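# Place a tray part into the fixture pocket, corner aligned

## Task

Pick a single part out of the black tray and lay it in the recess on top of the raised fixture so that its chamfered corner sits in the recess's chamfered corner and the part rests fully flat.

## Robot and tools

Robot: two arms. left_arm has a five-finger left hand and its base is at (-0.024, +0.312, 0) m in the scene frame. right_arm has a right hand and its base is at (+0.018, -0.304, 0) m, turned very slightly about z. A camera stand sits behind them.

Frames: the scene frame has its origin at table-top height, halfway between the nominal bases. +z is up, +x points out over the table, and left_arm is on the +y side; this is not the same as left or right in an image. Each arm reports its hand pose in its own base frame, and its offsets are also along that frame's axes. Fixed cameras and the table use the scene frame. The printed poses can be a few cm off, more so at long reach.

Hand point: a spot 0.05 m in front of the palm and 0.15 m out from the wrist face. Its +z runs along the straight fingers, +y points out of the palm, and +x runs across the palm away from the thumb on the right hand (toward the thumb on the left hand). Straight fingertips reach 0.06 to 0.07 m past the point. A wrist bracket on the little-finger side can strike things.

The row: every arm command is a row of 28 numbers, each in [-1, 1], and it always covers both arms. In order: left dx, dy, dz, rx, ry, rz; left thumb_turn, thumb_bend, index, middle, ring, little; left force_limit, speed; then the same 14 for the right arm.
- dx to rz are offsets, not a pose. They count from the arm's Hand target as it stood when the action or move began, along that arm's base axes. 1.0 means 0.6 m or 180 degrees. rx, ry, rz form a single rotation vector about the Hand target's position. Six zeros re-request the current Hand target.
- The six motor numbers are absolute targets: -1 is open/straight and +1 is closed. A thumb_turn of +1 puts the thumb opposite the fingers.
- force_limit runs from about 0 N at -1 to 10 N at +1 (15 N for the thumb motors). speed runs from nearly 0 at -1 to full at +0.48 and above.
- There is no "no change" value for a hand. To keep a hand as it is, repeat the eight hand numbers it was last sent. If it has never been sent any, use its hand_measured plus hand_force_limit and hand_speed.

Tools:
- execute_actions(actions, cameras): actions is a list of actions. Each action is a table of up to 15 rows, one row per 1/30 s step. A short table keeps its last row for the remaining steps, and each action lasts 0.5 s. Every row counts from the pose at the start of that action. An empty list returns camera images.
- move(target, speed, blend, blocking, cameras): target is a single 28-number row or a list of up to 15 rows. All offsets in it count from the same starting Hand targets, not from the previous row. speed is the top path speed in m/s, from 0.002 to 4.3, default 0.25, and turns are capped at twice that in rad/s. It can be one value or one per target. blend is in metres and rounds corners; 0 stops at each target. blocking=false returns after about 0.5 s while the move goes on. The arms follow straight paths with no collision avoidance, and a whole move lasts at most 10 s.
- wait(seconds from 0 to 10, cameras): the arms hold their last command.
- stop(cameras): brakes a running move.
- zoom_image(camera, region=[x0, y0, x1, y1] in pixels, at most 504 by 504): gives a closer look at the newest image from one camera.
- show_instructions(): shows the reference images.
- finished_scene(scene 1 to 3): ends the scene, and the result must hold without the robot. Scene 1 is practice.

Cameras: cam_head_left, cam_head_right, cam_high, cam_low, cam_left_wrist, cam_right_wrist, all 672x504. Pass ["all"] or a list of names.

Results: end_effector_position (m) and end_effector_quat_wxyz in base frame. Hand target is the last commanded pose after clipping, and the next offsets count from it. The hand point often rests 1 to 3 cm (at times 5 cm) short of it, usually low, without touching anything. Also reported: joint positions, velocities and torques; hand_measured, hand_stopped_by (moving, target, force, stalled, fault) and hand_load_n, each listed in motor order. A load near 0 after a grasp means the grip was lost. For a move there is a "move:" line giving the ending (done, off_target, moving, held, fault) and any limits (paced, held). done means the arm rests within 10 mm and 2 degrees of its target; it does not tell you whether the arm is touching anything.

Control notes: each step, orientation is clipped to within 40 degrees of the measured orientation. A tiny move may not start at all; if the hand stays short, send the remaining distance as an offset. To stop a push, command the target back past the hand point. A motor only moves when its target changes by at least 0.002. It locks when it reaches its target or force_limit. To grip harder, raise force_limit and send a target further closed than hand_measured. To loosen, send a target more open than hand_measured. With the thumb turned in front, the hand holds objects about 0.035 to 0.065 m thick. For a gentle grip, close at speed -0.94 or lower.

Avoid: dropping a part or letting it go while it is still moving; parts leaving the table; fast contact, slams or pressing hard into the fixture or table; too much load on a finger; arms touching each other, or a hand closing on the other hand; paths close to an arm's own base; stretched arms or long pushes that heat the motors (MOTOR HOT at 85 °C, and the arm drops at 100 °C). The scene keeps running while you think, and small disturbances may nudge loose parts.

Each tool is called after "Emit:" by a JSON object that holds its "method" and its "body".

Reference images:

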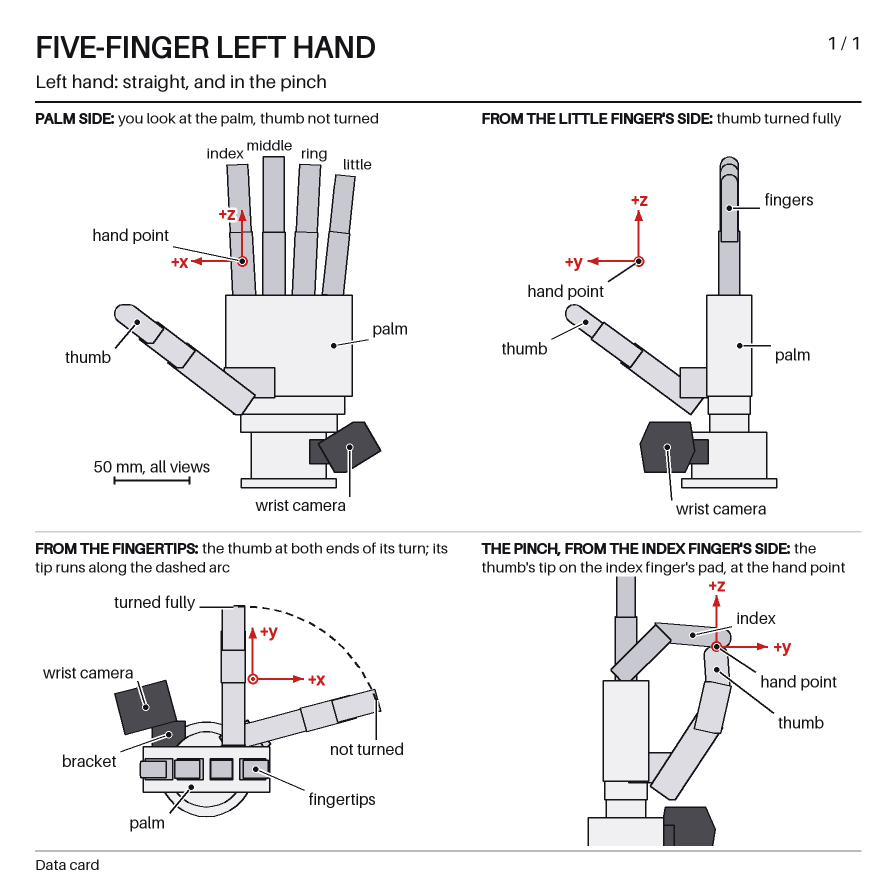

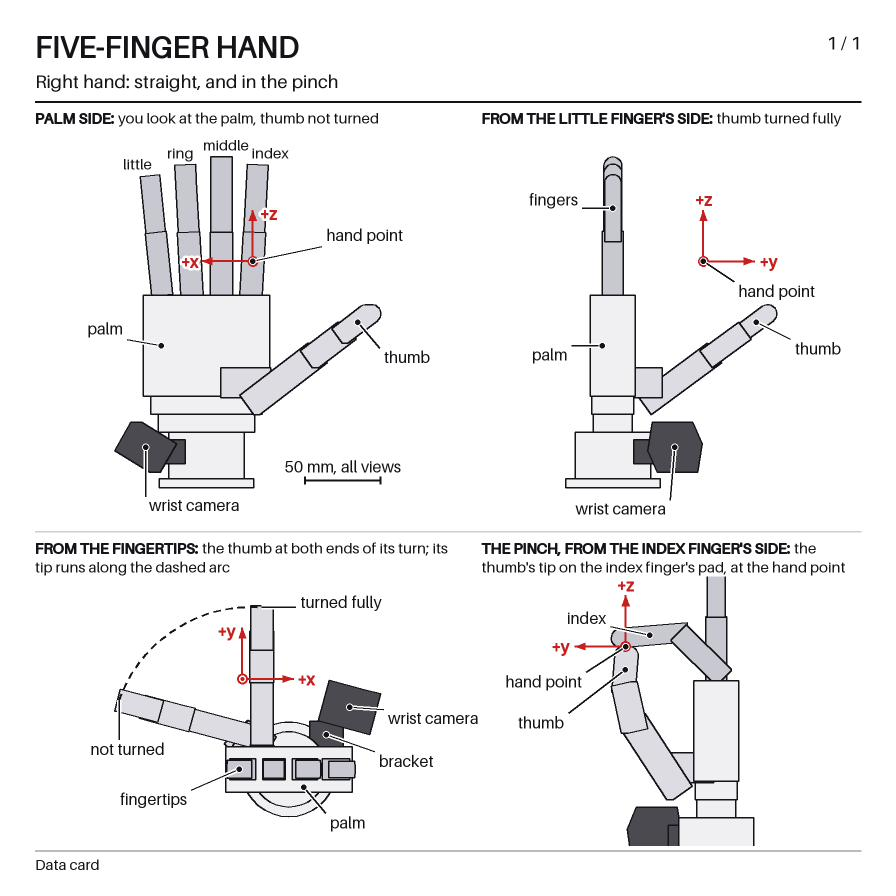

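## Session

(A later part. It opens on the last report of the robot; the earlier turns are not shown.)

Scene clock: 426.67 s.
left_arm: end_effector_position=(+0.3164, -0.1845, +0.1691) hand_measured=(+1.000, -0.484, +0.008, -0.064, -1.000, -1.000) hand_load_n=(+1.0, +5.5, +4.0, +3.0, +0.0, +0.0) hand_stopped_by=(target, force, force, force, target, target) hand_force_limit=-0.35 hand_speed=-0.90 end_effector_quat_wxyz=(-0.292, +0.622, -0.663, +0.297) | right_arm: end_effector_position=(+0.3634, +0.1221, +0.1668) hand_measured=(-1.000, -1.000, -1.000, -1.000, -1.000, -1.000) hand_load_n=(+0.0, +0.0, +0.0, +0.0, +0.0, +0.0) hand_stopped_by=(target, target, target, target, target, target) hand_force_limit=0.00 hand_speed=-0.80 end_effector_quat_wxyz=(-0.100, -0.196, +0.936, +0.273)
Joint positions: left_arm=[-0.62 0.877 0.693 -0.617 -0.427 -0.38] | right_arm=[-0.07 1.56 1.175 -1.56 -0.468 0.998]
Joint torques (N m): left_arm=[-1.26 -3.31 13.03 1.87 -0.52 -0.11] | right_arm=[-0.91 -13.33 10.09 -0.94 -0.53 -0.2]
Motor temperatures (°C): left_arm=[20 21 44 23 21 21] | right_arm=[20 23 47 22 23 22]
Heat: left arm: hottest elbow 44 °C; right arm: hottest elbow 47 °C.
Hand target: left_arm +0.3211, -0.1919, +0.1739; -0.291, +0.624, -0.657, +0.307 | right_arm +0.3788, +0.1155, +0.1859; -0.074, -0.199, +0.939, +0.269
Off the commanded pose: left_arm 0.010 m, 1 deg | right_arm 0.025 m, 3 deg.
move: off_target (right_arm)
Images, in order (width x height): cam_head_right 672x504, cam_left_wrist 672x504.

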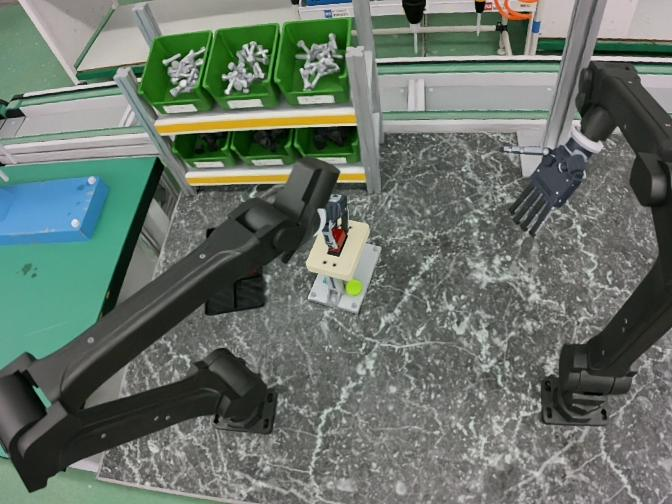

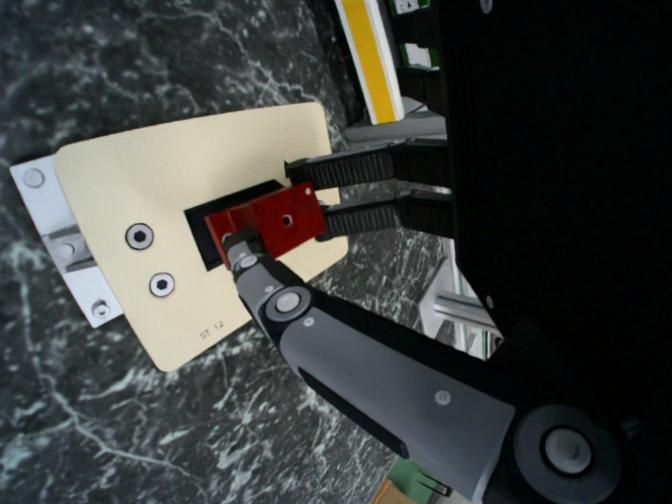

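Emit:
{"method": "move", "body": {"target": [-0.005,0,-0.0105,0,0,-0.0055,1,-0.2,0.3,0.3,-1,-1,-0.35,-0.9,0,0,0,0,0,0,-1,-1,-1,-1,-1,-1,0,-0.8], "speed": 0.05, "cameras": ["cam_left_wrist","cam_head_right"]}}

Emit:
{"method": "zoom_image", "body": {"camera": "cam_left_wrist", "region": [150, 120, 350, 270]}}

Emit:
{"method": "zoom_image", "body": {"camera": "cam_head_right", "region": [313, 220, 363, 270]}}

Scene clock: 481.27 s.
left_arm: end_effector_position=(+0.3152, -0.1855, +0.1651) hand_measured=(+1.000, -0.484, +0.008, -0.064, -1.000, -1.000) hand_load_n=(+1.0, +5.5, +4.0, +3.0, +0.0, +0.0) hand_stopped_by=(target, force, force, force, target, target) hand_force_limit=-0.35 hand_speed=-0.90 end_effector_quat_wxyz=(-0.289, +0.621, -0.664, +0.299) | right_arm: end_effector_position=(+0.3634, +0.1221, +0.1668) hand_measured=(-1.000, -1.000, -1.000, -1.000, -1.000, -1.000) hand_load_n=(+0.0, +0.0, +0.0, +0.0, +0.0, +0.0) hand_stopped_by=(target, target, target, target, target, target) hand_force_limit=0.00 hand_speed=-0.80 end_effector_quat_wxyz=(-0.100, -0.196, +0.936, +0.273)
Joint positions: left_arm=[-0.62 0.877 0.683 -0.606 -0.419 -0.38] | right_arm=[-0.07 1.56 1.175 -1.56 -0.468 0.998]
Joint torques (N m): left_arm=[-1.26 -3.78 12.07 2.28 -0.32 -0.02] | right_arm=[-0.73 -13.57 9.98 -0.99 -0.52 -0.21]
Heat: left arm: hottest elbow 43 °C; right arm: hottest elbow 47 °C.
Hand target: left_arm +0.3181, -0.1919, +0.1675; -0.288, +0.618, -0.663, +0.309 | right_arm +0.3788, +0.1155, +0.1859; -0.074, -0.199, +0.939, +0.269
Off the commanded pose: left_arm 0.008 m, 1 deg | right_arm 0.025 m, 3 deg.
move: off_target (right_arm)
Images, in order (width x height): cam_head_right 672x504, cam_left_wrist 672x504.

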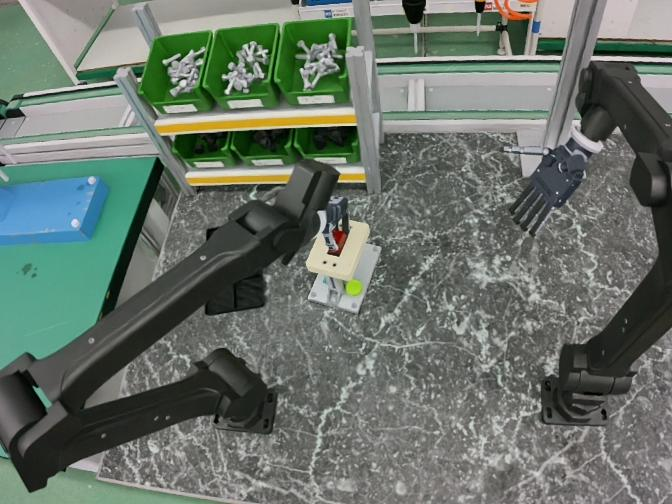

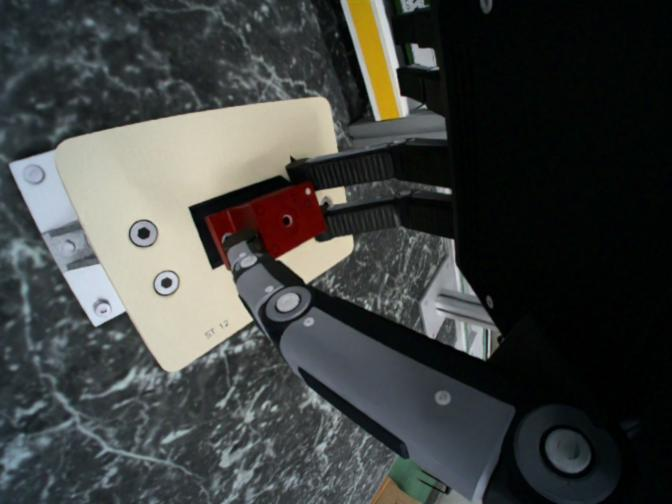

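Scaled by 2.520 from the camera's 672x504 image, which has a finer 960x720 frame.

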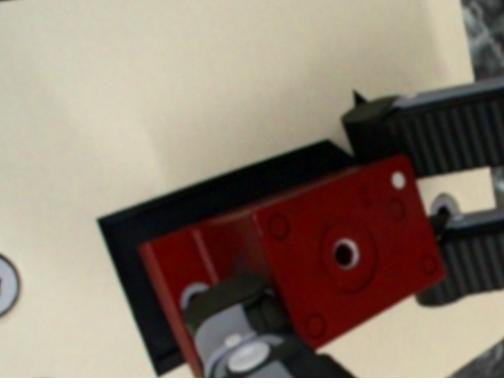

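Scaled by 10.080 from the camera's 672x504 image, which has a finer 960x720 frame.

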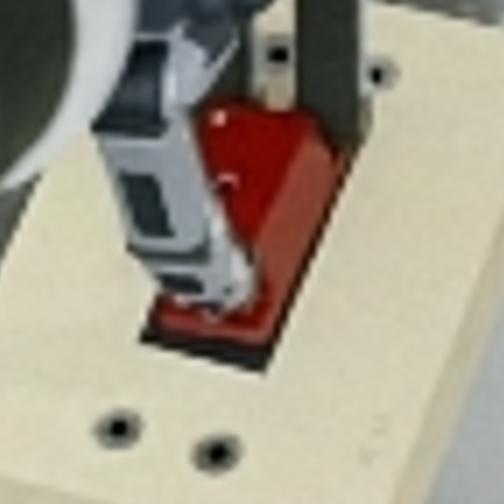

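Emit:
{"method": "move", "body": {"target": [-0.004,0.018,-0.0025,0,0,0,1,-0.2,0.3,0.3,-1,-1,-0.35,-0.9,0,0,0,0,0,0,-1,-1,-1,-1,-1,-1,0,-0.8], "speed": 0.05, "cameras": ["cam_left_wrist","cam_head_right"]}}

Emit:
{"method": "zoom_image", "body": {"camera": "cam_left_wrist", "region": [150, 120, 350, 270]}}

Emit:
{"method": "zoom_image", "body": {"camera": "cam_head_right", "region": [313, 220, 363, 270]}}

Scene clock: 512.33 s.
left_arm: end_effector_position=(+0.3123, -0.1830, +0.1609) hand_measured=(+1.000, -0.484, +0.008, -0.064, -1.000, -1.000) hand_load_n=(+1.0, +5.5, +4.5, +3.0, +0.0, +0.0) hand_stopped_by=(target, force, force, force, target, target) hand_force_limit=-0.35 hand_speed=-0.90 end_effector_quat_wxyz=(-0.283, +0.622, -0.666, +0.299) | right_arm: end_effector_position=(+0.3634, +0.1221, +0.1668) hand_measured=(-1.000, -1.000, -1.000, -1.000, -1.000, -1.000) hand_load_n=(+0.0, +0.0, -0.5, +0.0, +0.0, +0.0) hand_stopped_by=(target, target, target, target, target, target) hand_force_limit=0.00 hand_speed=-0.80 end_effector_quat_wxyz=(-0.100, -0.196, +0.936, +0.273)
Joint positions: left_arm=[-0.609 0.867 0.668 -0.602 -0.4 -0.375] | right_arm=[-0.07 1.56 1.175 -1.56 -0.468 0.998]
Joint torques (N m): left_arm=[0.09 -5.25 11.64 2.04 -0.26 0.15] | right_arm=[-0.91 -13.68 10.1 -0.96 -0.53 -0.23]
Heat: left arm: hottest elbow 42 °C; right arm: hottest elbow 47 °C.
Hand target: left_arm +0.3157, -0.1812, +0.1663; -0.288, +0.618, -0.663, +0.309 | right_arm +0.3788, +0.1155, +0.1859; -0.074, -0.199, +0.939, +0.269
Off the commanded pose: left_arm 0.007 m, 1 deg | right_arm 0.025 m, 3 deg.
move: off_target (right_arm)
Images, in order (width x height): cam_head_right 672x504, cam_left_wrist 672x504.

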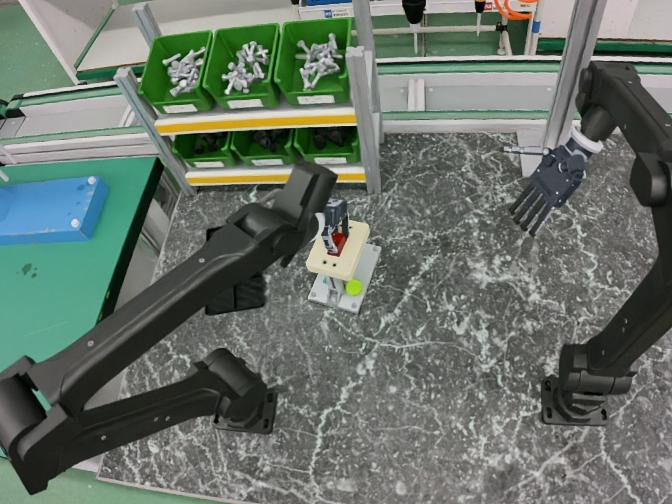

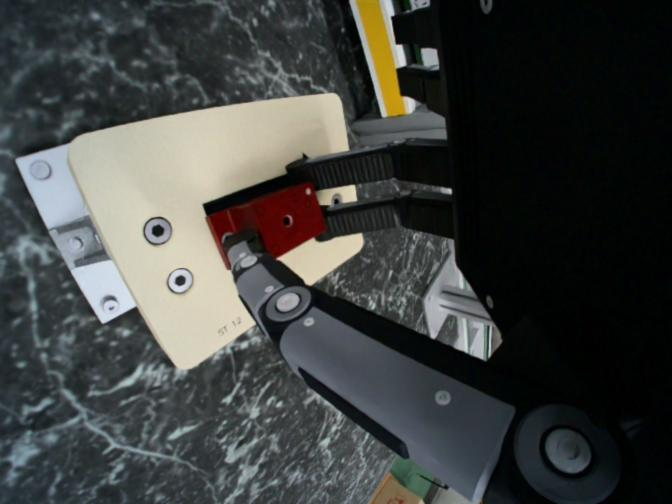

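Scaled by 2.520 from the camera's 672x504 image, which has a finer 960x720 frame.

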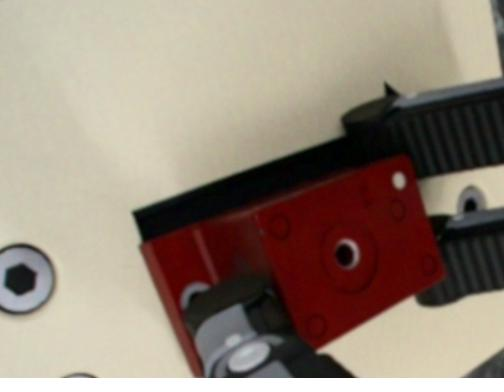

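Scaled by 10.080 from the camera's 672x504 image, which has a finer 960x720 frame.

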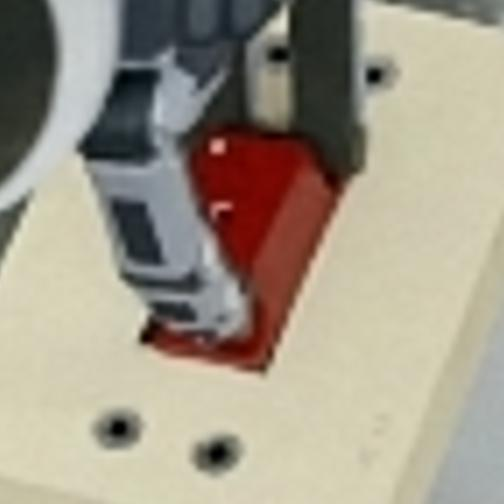

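Emit:
{"method": "move", "body": {"target": [0.005,0.0067,0.0,0,0,0,1,-0.2,0.3,0.3,-1,-1,-0.35,-0.9,0,0,0,0,0,0,-1,-1,-1,-1,-1,-1,0,-0.8], "speed": 0.03, "cameras": ["cam_left_wrist","cam_head_right"]}}

Emit:
{"method": "zoom_image", "body": {"camera": "cam_left_wrist", "region": [150, 120, 350, 270]}}

Emit:
{"method": "zoom_image", "body": {"camera": "cam_head_right", "region": [313, 220, 363, 270]}}

Scene clock: 537.63 s.
left_arm: end_effector_position=(+0.3147, -0.1793, +0.1610) hand_measured=(+1.000, -0.484, +0.008, -0.064, -1.000, -1.000) hand_load_n=(+1.0, +5.5, +4.5, +2.5, +0.0, +0.0) hand_stopped_by=(target, force, force, force, target, target) hand_force_limit=-0.35 hand_speed=-0.90 end_effector_quat_wxyz=(-0.282, +0.622, -0.667, +0.299) | right_arm: end_effector_position=(+0.3634, +0.1221, +0.1668) hand_measured=(-1.000, -1.000, -1.000, -1.000, -1.000, -1.000) hand_load_n=(+0.0, +0.0, +0.0, +0.0, -0.5, +0.0) hand_stopped_by=(target, target, target, target, target, target) hand_force_limit=0.00 hand_speed=-0.80 end_effector_quat_wxyz=(-0.100, -0.196, +0.936, +0.273)
Joint positions: left_arm=[-0.59 0.867 0.668 -0.598 -0.385 -0.361] | right_arm=[-0.07 1.56 1.175 -1.56 -0.468 0.998]
Joint torques (N m): left_arm=[0.15 -5.19 11.59 2.14 -0.33 0.18] | right_arm=[-0.56 -13.39 10.11 -0.98 -0.53 -0.2]
Heat: left arm: hottest elbow 41 °C; right arm: hottest elbow 47 °C.
Hand target: left_arm +0.3187, -0.1772, +0.1662; -0.288, +0.618, -0.663, +0.309 | right_arm +0.3788, +0.1155, +0.1859; -0.074, -0.199, +0.939, +0.269
Off the commanded pose: left_arm 0.007 m, 2 deg | right_arm 0.025 m, 3 deg.
move: off_target (right_arm)
Images, in order (width x height): cam_head_right 672x504, cam_left_wrist 672x504.

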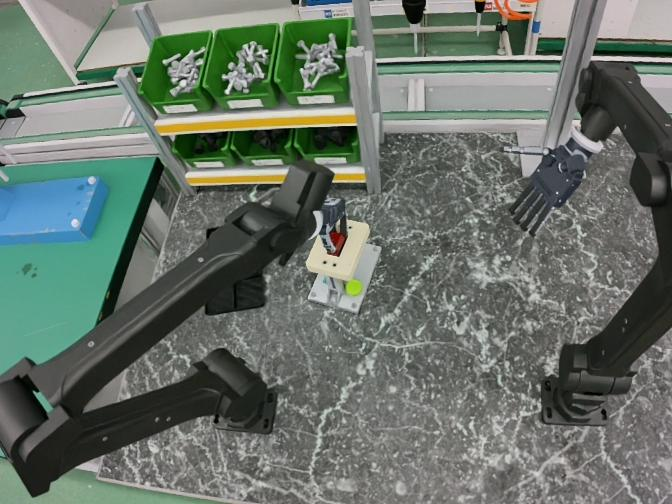

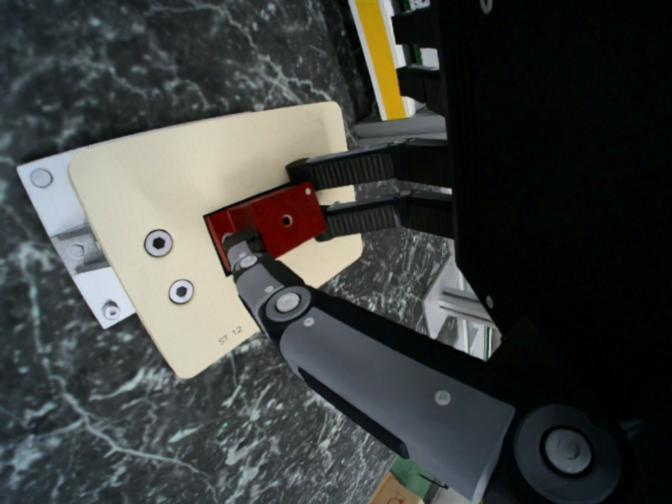

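Scaled by 2.520 from the camera's 672x504 image, which has a finer 960x720 frame.

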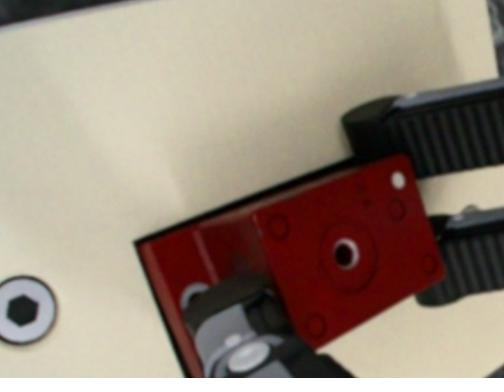

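Scaled by 10.080 from the camera's 672x504 image, which has a finer 960x720 frame.

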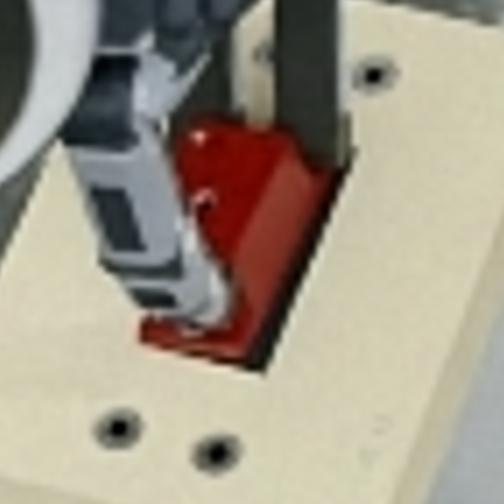

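Emit:
{"method": "move", "body": {"target": [0.0015,-0.0187,0.0,0,0,0,1,-0.2,0.3,0.3,-1,-1,-0.35,-0.9,0,0,0,0,0,0,-1,-1,-1,-1,-1,-1,0,-0.8], "speed": 0.03, "cameras": ["cam_left_wrist","cam_head_right"]}}

Emit:
{"method": "zoom_image", "body": {"camera": "cam_left_wrist", "region": [150, 120, 350, 270]}}

Emit:
{"method": "zoom_image", "body": {"camera": "cam_head_right", "region": [313, 220, 363, 270]}}

Scene clock: 564.93 s.
left_arm: end_effector_position=(+0.3141, -0.1808, +0.1616) hand_measured=(+1.000, -0.484, +0.008, -0.064, -1.000, -1.000) hand_load_n=(+1.0, +5.5, +4.5, +2.5, +0.0, +0.0) hand_stopped_by=(target, force, force, force, target, target) hand_force_limit=-0.35 hand_speed=-0.90 end_effector_quat_wxyz=(-0.288, +0.618, -0.668, +0.298) | right_arm: end_effector_position=(+0.3634, +0.1221, +0.1668) hand_measured=(-1.000, -1.000, -1.000, -1.000, -1.000, -1.000) hand_load_n=(+0.0, +0.0, +0.0, +0.5, +0.0, +0.0) hand_stopped_by=(target, target, target, target, target, target) hand_force_limit=0.00 hand_speed=-0.80 end_effector_quat_wxyz=(-0.100, -0.196, +0.936, +0.273)
Joint positions: left_arm=[-0.605 0.867 0.668 -0.597 -0.404 -0.361] | right_arm=[-0.07 1.56 1.175 -1.56 -0.468 0.998]
Joint torques (N m): left_arm=[-1.32 -3.14 12.82 2.15 -0.52 -0.09] | right_arm=[-0.73 -13.57 10.13 -0.95 -0.52 -0.22]
Heat: left arm: hottest elbow 40 °C; right arm: hottest elbow 47 °C.
Hand target: left_arm +0.3196, -0.1884, +0.1662; -0.288, +0.618, -0.663, +0.309 | right_arm +0.3788, +0.1155, +0.1859; -0.074, -0.199, +0.939, +0.269
Off the commanded pose: left_arm 0.010 m, 1 deg | right_arm 0.025 m, 3 deg.
move: off_target (right_arm)
Images, in order (width x height): cam_head_right 672x504, cam_left_wrist 672x504.

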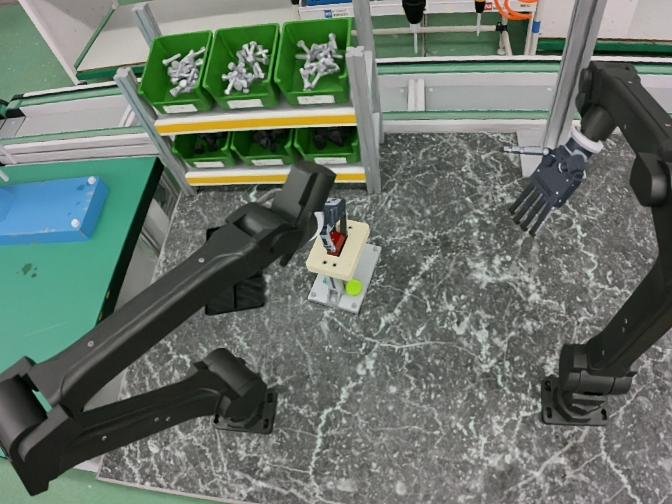

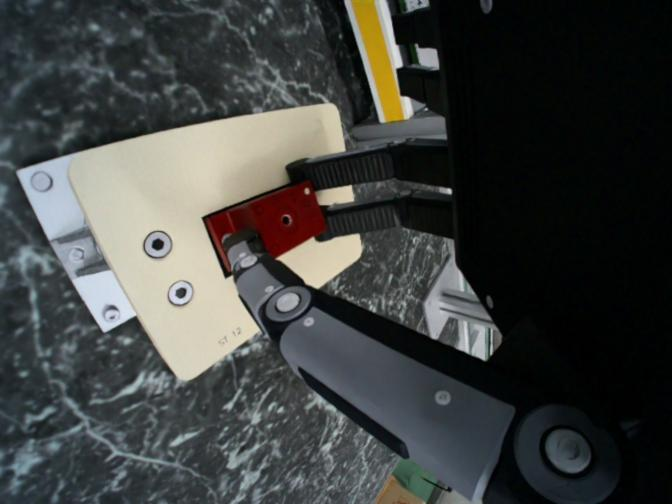

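Scaled by 2.520 from the camera's 672x504 image, which has a finer 960x720 frame.

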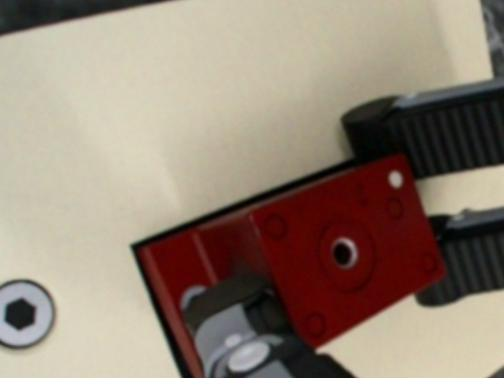

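Scaled by 10.080 from the camera's 672x504 image, which has a finer 960x720 frame.

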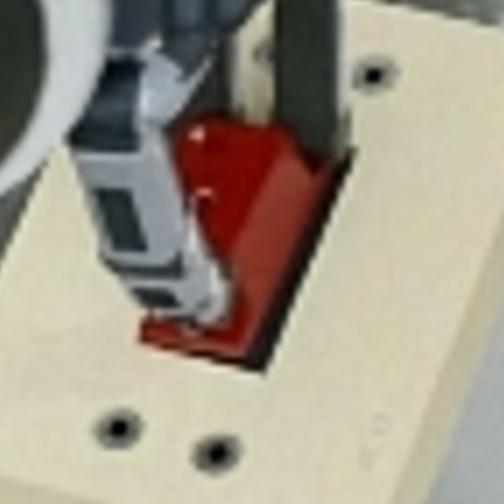

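Emit:
{"method": "move", "body": {"target": [0.004,-0.0067,0.0,0,0,0,1,-0.2,0.3,0.3,-1,-1,-0.35,-0.9,0,0,0,0,0,0,-1,-1,-1,-1,-1,-1,0,-0.8], "speed": 0.03, "cameras": ["cam_left_wrist","cam_head_right"]}}

Emit:
{"method": "zoom_image", "body": {"camera": "cam_left_wrist", "region": [150, 120, 350, 270]}}

Emit:
{"method": "zoom_image", "body": {"camera": "cam_head_right", "region": [313, 220, 363, 270]}}

Scene clock: 617.57 s.
left_arm: end_effector_position=(+0.3152, -0.1830, +0.1603) hand_measured=(+1.000, -0.484, +0.008, -0.064, -1.000, -1.000) hand_load_n=(+1.0, +6.0, +4.0, +2.5, -0.5, +0.0) hand_stopped_by=(target, force, force, force, target, target) hand_force_limit=-0.35 hand_speed=-0.90 end_effector_quat_wxyz=(-0.290, +0.617, -0.669, +0.298) | right_arm: end_effector_position=(+0.3634, +0.1221, +0.1668) hand_measured=(-1.000, -1.000, -1.000, -1.000, -1.000, -1.000) hand_load_n=(+0.0, +0.0, +0.0, +0.0, +0.0, +0.0) hand_stopped_by=(target, target, target, target, target, target) hand_force_limit=0.00 hand_speed=-0.80 end_effector_quat_wxyz=(-0.100, -0.196, +0.936, +0.273)
Joint positions: left_arm=[-0.612 0.875 0.668 -0.589 -0.411 -0.361] | right_arm=[-0.07 1.56 1.175 -1.56 -0.468 0.998]
Joint torques (N m): left_arm=[-1.32 -2.49 13.48 2.02 -0.43 -0.13] | right_arm=[-0.5 -13.57 10.13 -0.99 -0.53 -0.21]
Heat: left arm: hottest elbow 40 °C; right arm: hottest elbow 47 °C.
Hand target: left_arm +0.3220, -0.1925, +0.1662; -0.288, +0.618, -0.663, +0.309 | right_arm +0.3788, +0.1155, +0.1859; -0.074, -0.199, +0.939, +0.269
Off the commanded pose: left_arm 0.013 m, 1 deg | right_arm 0.025 m, 3 deg.
move: off_target (left_arm, right_arm)
Images, in order (width x height): cam_head_right 672x504, cam_left_wrist 672x504.

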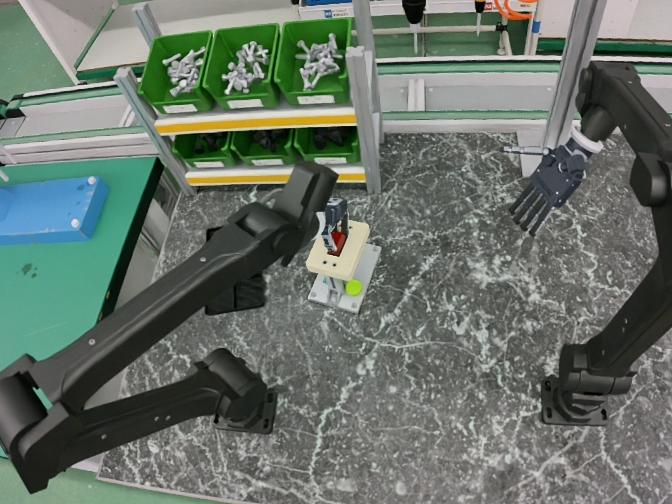

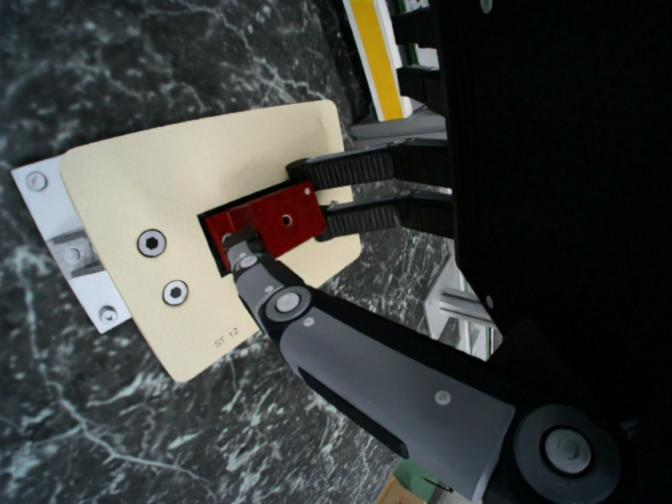

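Scaled by 2.520 from the camera's 672x504 image, which has a finer 960x720 frame.

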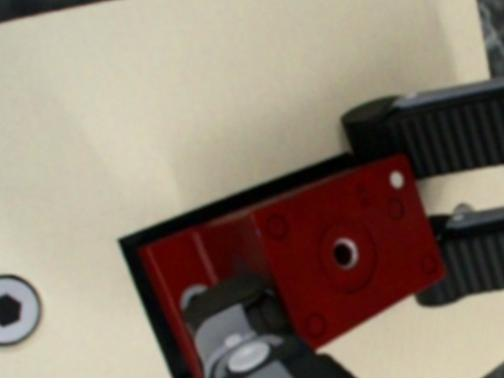

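Scaled by 10.080 from the camera's 672x504 image, which has a finer 960x720 frame.

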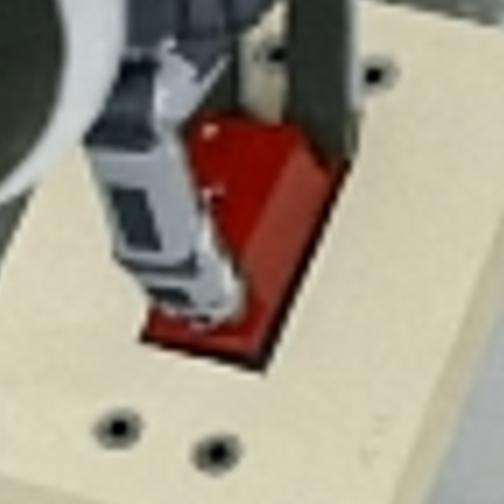

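Emit:
{"method": "move", "body": {"target": [[0,0,0.0,0,0,0,1,-0.6,-0.05,-0.15,-1,-1,-0.5,-0.9,0,0,0,0,0,0,-1,-1,-1,-1,-1,-1,0,-0.8]], "speed": 0.03, "cameras": ["cam_left_wrist","cam_head_right","cam_right_wrist"]}}

Emit:
{"method": "zoom_image", "body": {"camera": "cam_left_wrist", "region": [150, 120, 350, 270]}}

Emit:
{"method": "zoom_image", "body": {"camera": "cam_head_right", "region": [313, 220, 363, 270]}}

Scene clock: 637.70 s.
left_arm: end_effector_position=(+0.3158, -0.1839, +0.1610) hand_measured=(+1.000, -0.600, -0.050, -0.150, -1.000, -1.000) hand_load_n=(+0.0, +0.0, +0.0, -2.0, +0.0, +0.0) hand_stopped_by=(target, target, target, target, target, target) hand_force_limit=-0.50 hand_speed=-0.90 end_effector_quat_wxyz=(-0.290, +0.616, -0.668, +0.300) | right_arm: end_effector_position=(+0.3634, +0.1221, +0.1668) hand_measured=(-1.000, -1.000, -1.000, -1.000, -1.000, -1.000) hand_load_n=(+0.0, +0.0, +0.0, +0.0, +0.0, +0.0) hand_stopped_by=(target, target, target, target, target, target) hand_force_limit=0.00 hand_speed=-0.80 end_effector_quat_wxyz=(-0.100, -0.196, +0.936, +0.273)
Joint positions: left_arm=[-0.613 0.875 0.668 -0.584 -0.412 -0.362] | right_arm=[-0.07 1.56 1.175 -1.56 -0.468 0.998]
Joint torques (N m): left_arm=[-1.14 -2.73 13.5 1.88 -0.39 -0.13] | right_arm=[-0.5 -13.45 10.02 -0.92 -0.53 -0.2]
Heat: left arm: hottest elbow 41 °C; right arm: hottest elbow 48 °C.
Hand target: left_arm +0.3221, -0.1923, +0.1662; -0.288, +0.618, -0.663, +0.309 | right_arm +0.3788, +0.1155, +0.1859; -0.074, -0.199, +0.939, +0.269
Off the commanded pose: left_arm 0.012 m, 1 deg | right_arm 0.025 m, 3 deg.
move: off_target (left_arm, right_arm)
Images, in order (width x height): cam_head_right 672x504, cam_left_wrist 672x504, cam_right_wrist 672x504.

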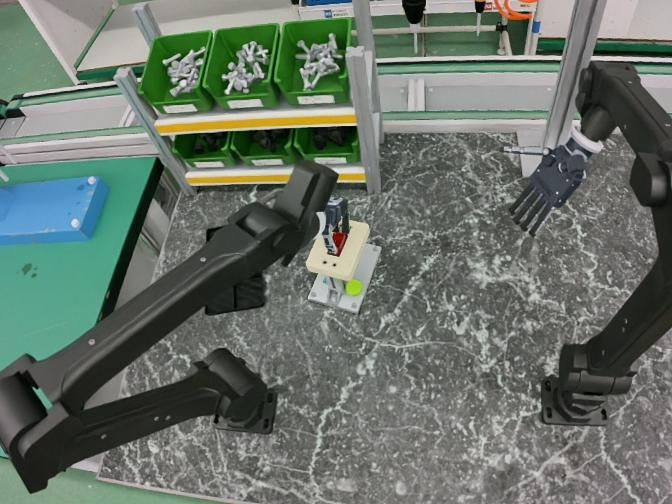

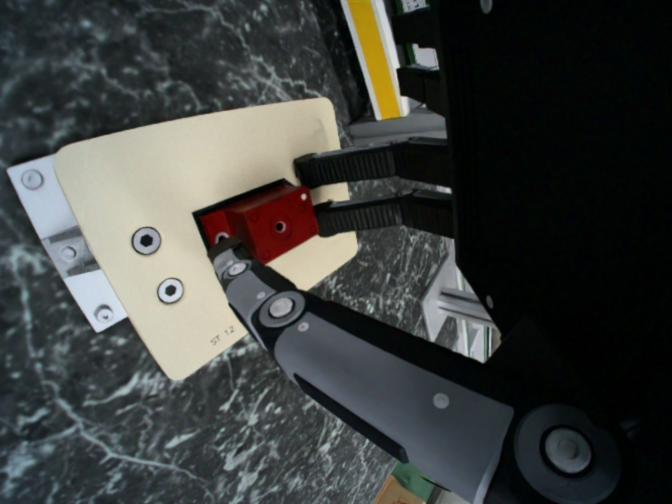

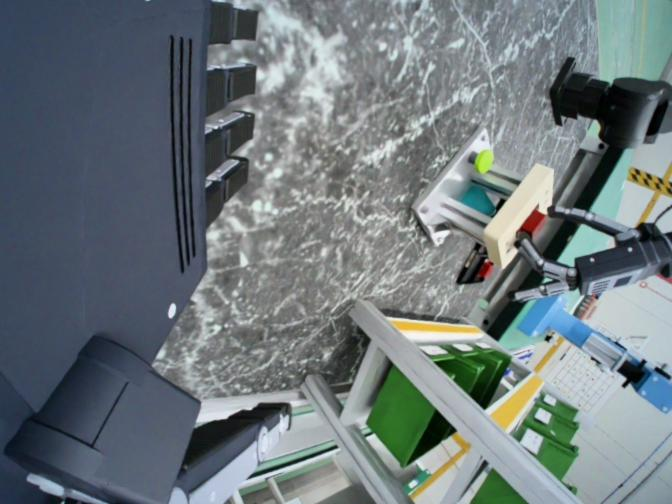

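Scaled by 2.520 from the camera's 672x504 image, which has a finer 960x720 frame.

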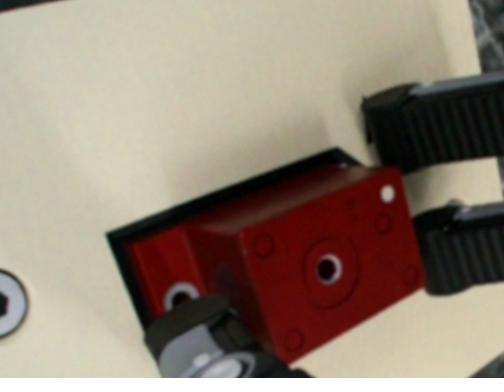

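Scaled by 10.080 from the camera's 672x504 image, which has a finer 960x720 frame.

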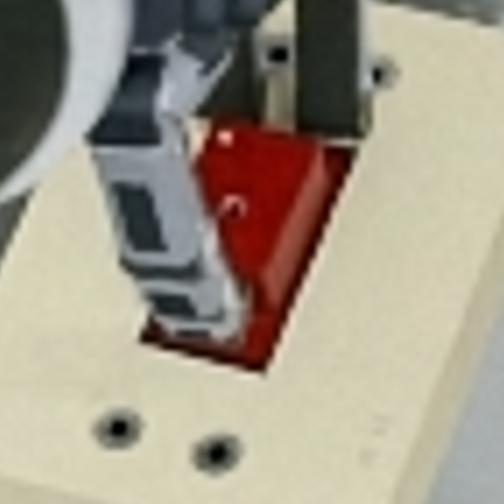

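Emit:
{"method": "move", "body": {"target": [[0,0.0,0.02,0,0,0,1,-0.85,-0.2,-0.3,-1,-1,-0.5,-0.9,0,0,0,0,0,0,-1,-1,-1,-1,-1,-1,0,-0.8],[0.03,0,0.1,0,0,0,1,-0.85,-0.2,-0.3,-1,-1,-0.5,-0.9,0,0,0,0,0,0,-1,-1,-1,-1,-1,-1,0,-0.8]], "speed": 0.06, "cameras": ["cam_left_wrist","cam_head_right","cam_right_wrist"]}}

Emit:
{"method": "zoom_image", "body": {"camera": "cam_left_wrist", "region": [130, 140, 290, 270]}}

Emit:
{"method": "zoom_image", "body": {"camera": "cam_head_right", "region": [313, 220, 363, 270]}}

Emit:
{"method": "zoom_image", "body": {"camera": "cam_right_wrist", "region": [480, 160, 570, 270]}}

Scene clock: 652.40 s.
left_arm: end_effector_position=(+0.3277, -0.1886, +0.2038) hand_measured=(+1.000, -0.850, -0.200, -0.300, -1.000, -1.000) hand_load_n=(+0.0, -0.5, +0.0, +0.0, +0.0, +0.0) hand_stopped_by=(target, target, target, target, target, target) hand_force_limit=-0.50 hand_speed=-0.90 end_effector_quat_wxyz=(-0.283, +0.622, -0.666, +0.300) | right_arm: end_effector_position=(+0.3634, +0.1221, +0.1668) hand_measured=(-1.000, -1.000, -1.000, -1.000, -1.000, -1.000) hand_load_n=(+0.0, +0.0, +0.0, +0.0, +0.0, +0.0) hand_stopped_by=(target, target, target, target, target, target) hand_force_limit=0.00 hand_speed=-0.80 end_effector_quat_wxyz=(-0.100, -0.196, +0.936, +0.273)
Joint positions: left_arm=[-0.593 0.895 0.794 -0.692 -0.389 -0.363] | right_arm=[-0.07 1.56 1.175 -1.56 -0.468 0.998]
Joint torques (N m): left_arm=[0.09 -3.31 17.33 0.84 -0.26 0.14] | right_arm=[-1.03 -13.51 10.07 -1.01 -0.54 -0.2]
Heat: left arm: hottest elbow 41 °C; right arm: hottest elbow 48 °C.
Hand target: left_arm +0.3400, -0.1924, +0.2261; -0.288, +0.618, -0.663, +0.309 | right_arm +0.3788, +0.1155, +0.1859; -0.074, -0.199, +0.939, +0.269
Off the commanded pose: left_arm 0.026 m, 1 deg | right_arm 0.025 m, 3 deg.
move: off_target (left_arm, right_arm)
Images, in order (width x height): cam_head_right 672x504, cam_left_wrist 672x504, cam_right_wrist 672x504.

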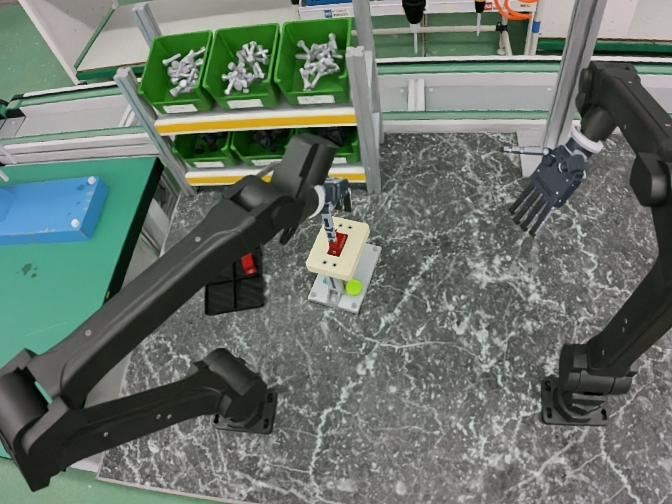

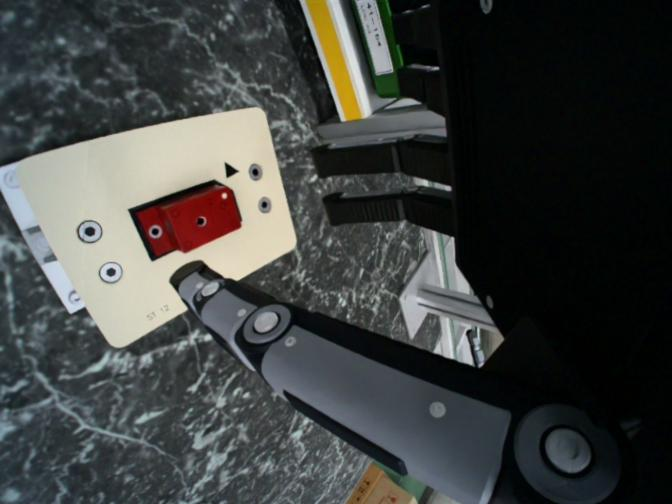

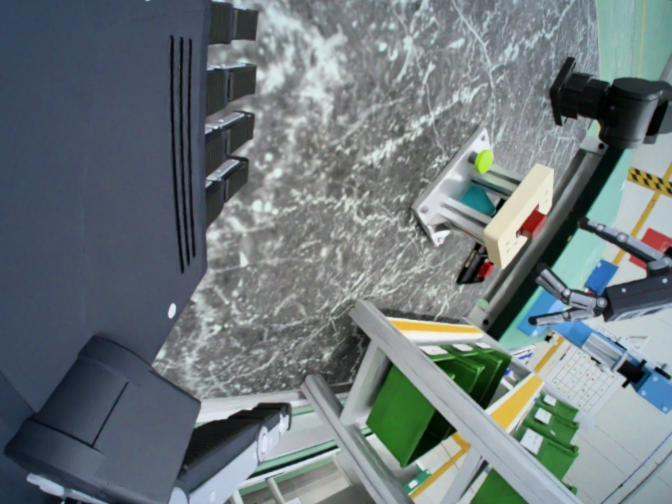

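Scaled by 3.150 from the camera's 672x504 image, which has a finer 960x720 frame.

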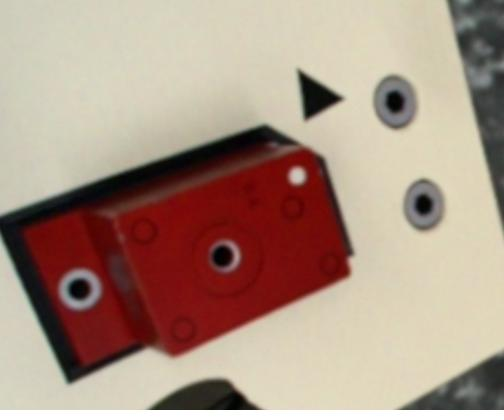

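Scaled by 10.080 from the camera's 672x504 image, which has a finer 960x720 frame.

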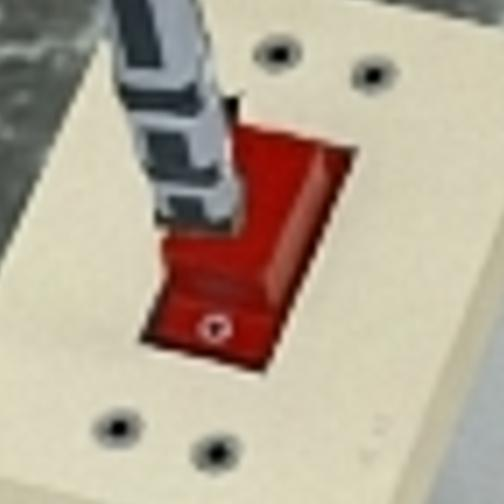

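Scaled by 4.582 from the camera's 672x504 image, which has a finer 960x720 frame.

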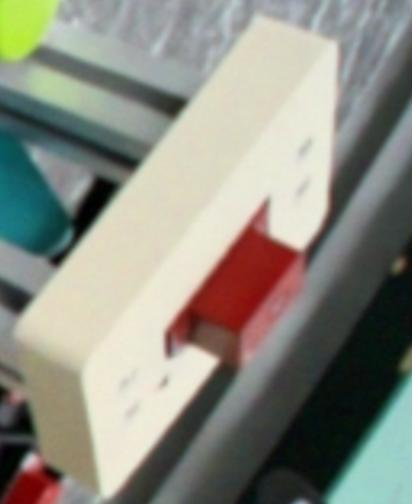

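Emit:
{"method": "zoom_image", "body": {"camera": "cam_left_wrist", "region": [200, 170, 260, 240]}}

Emit:
{"method": "zoom_image", "body": {"camera": "cam_right_wrist", "region": [510, 190, 555, 245]}}

Scaled by 7.200 from the camera's 672x504 image, which has a finer 960x720 frame.

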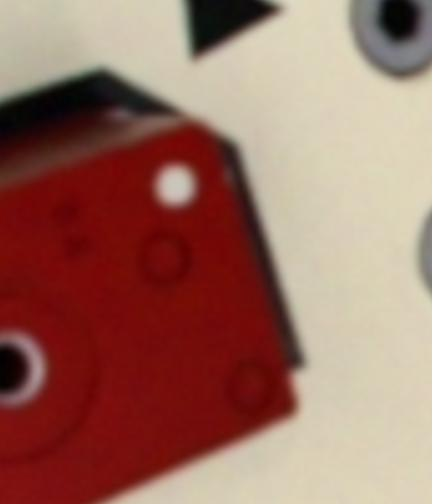

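Scaled by 9.164 from the camera's 672x504 image, which has a finer 960x720 frame.

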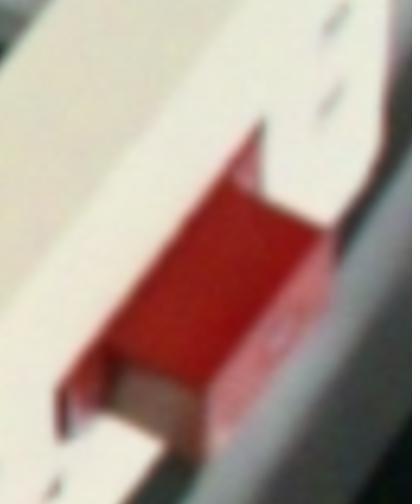

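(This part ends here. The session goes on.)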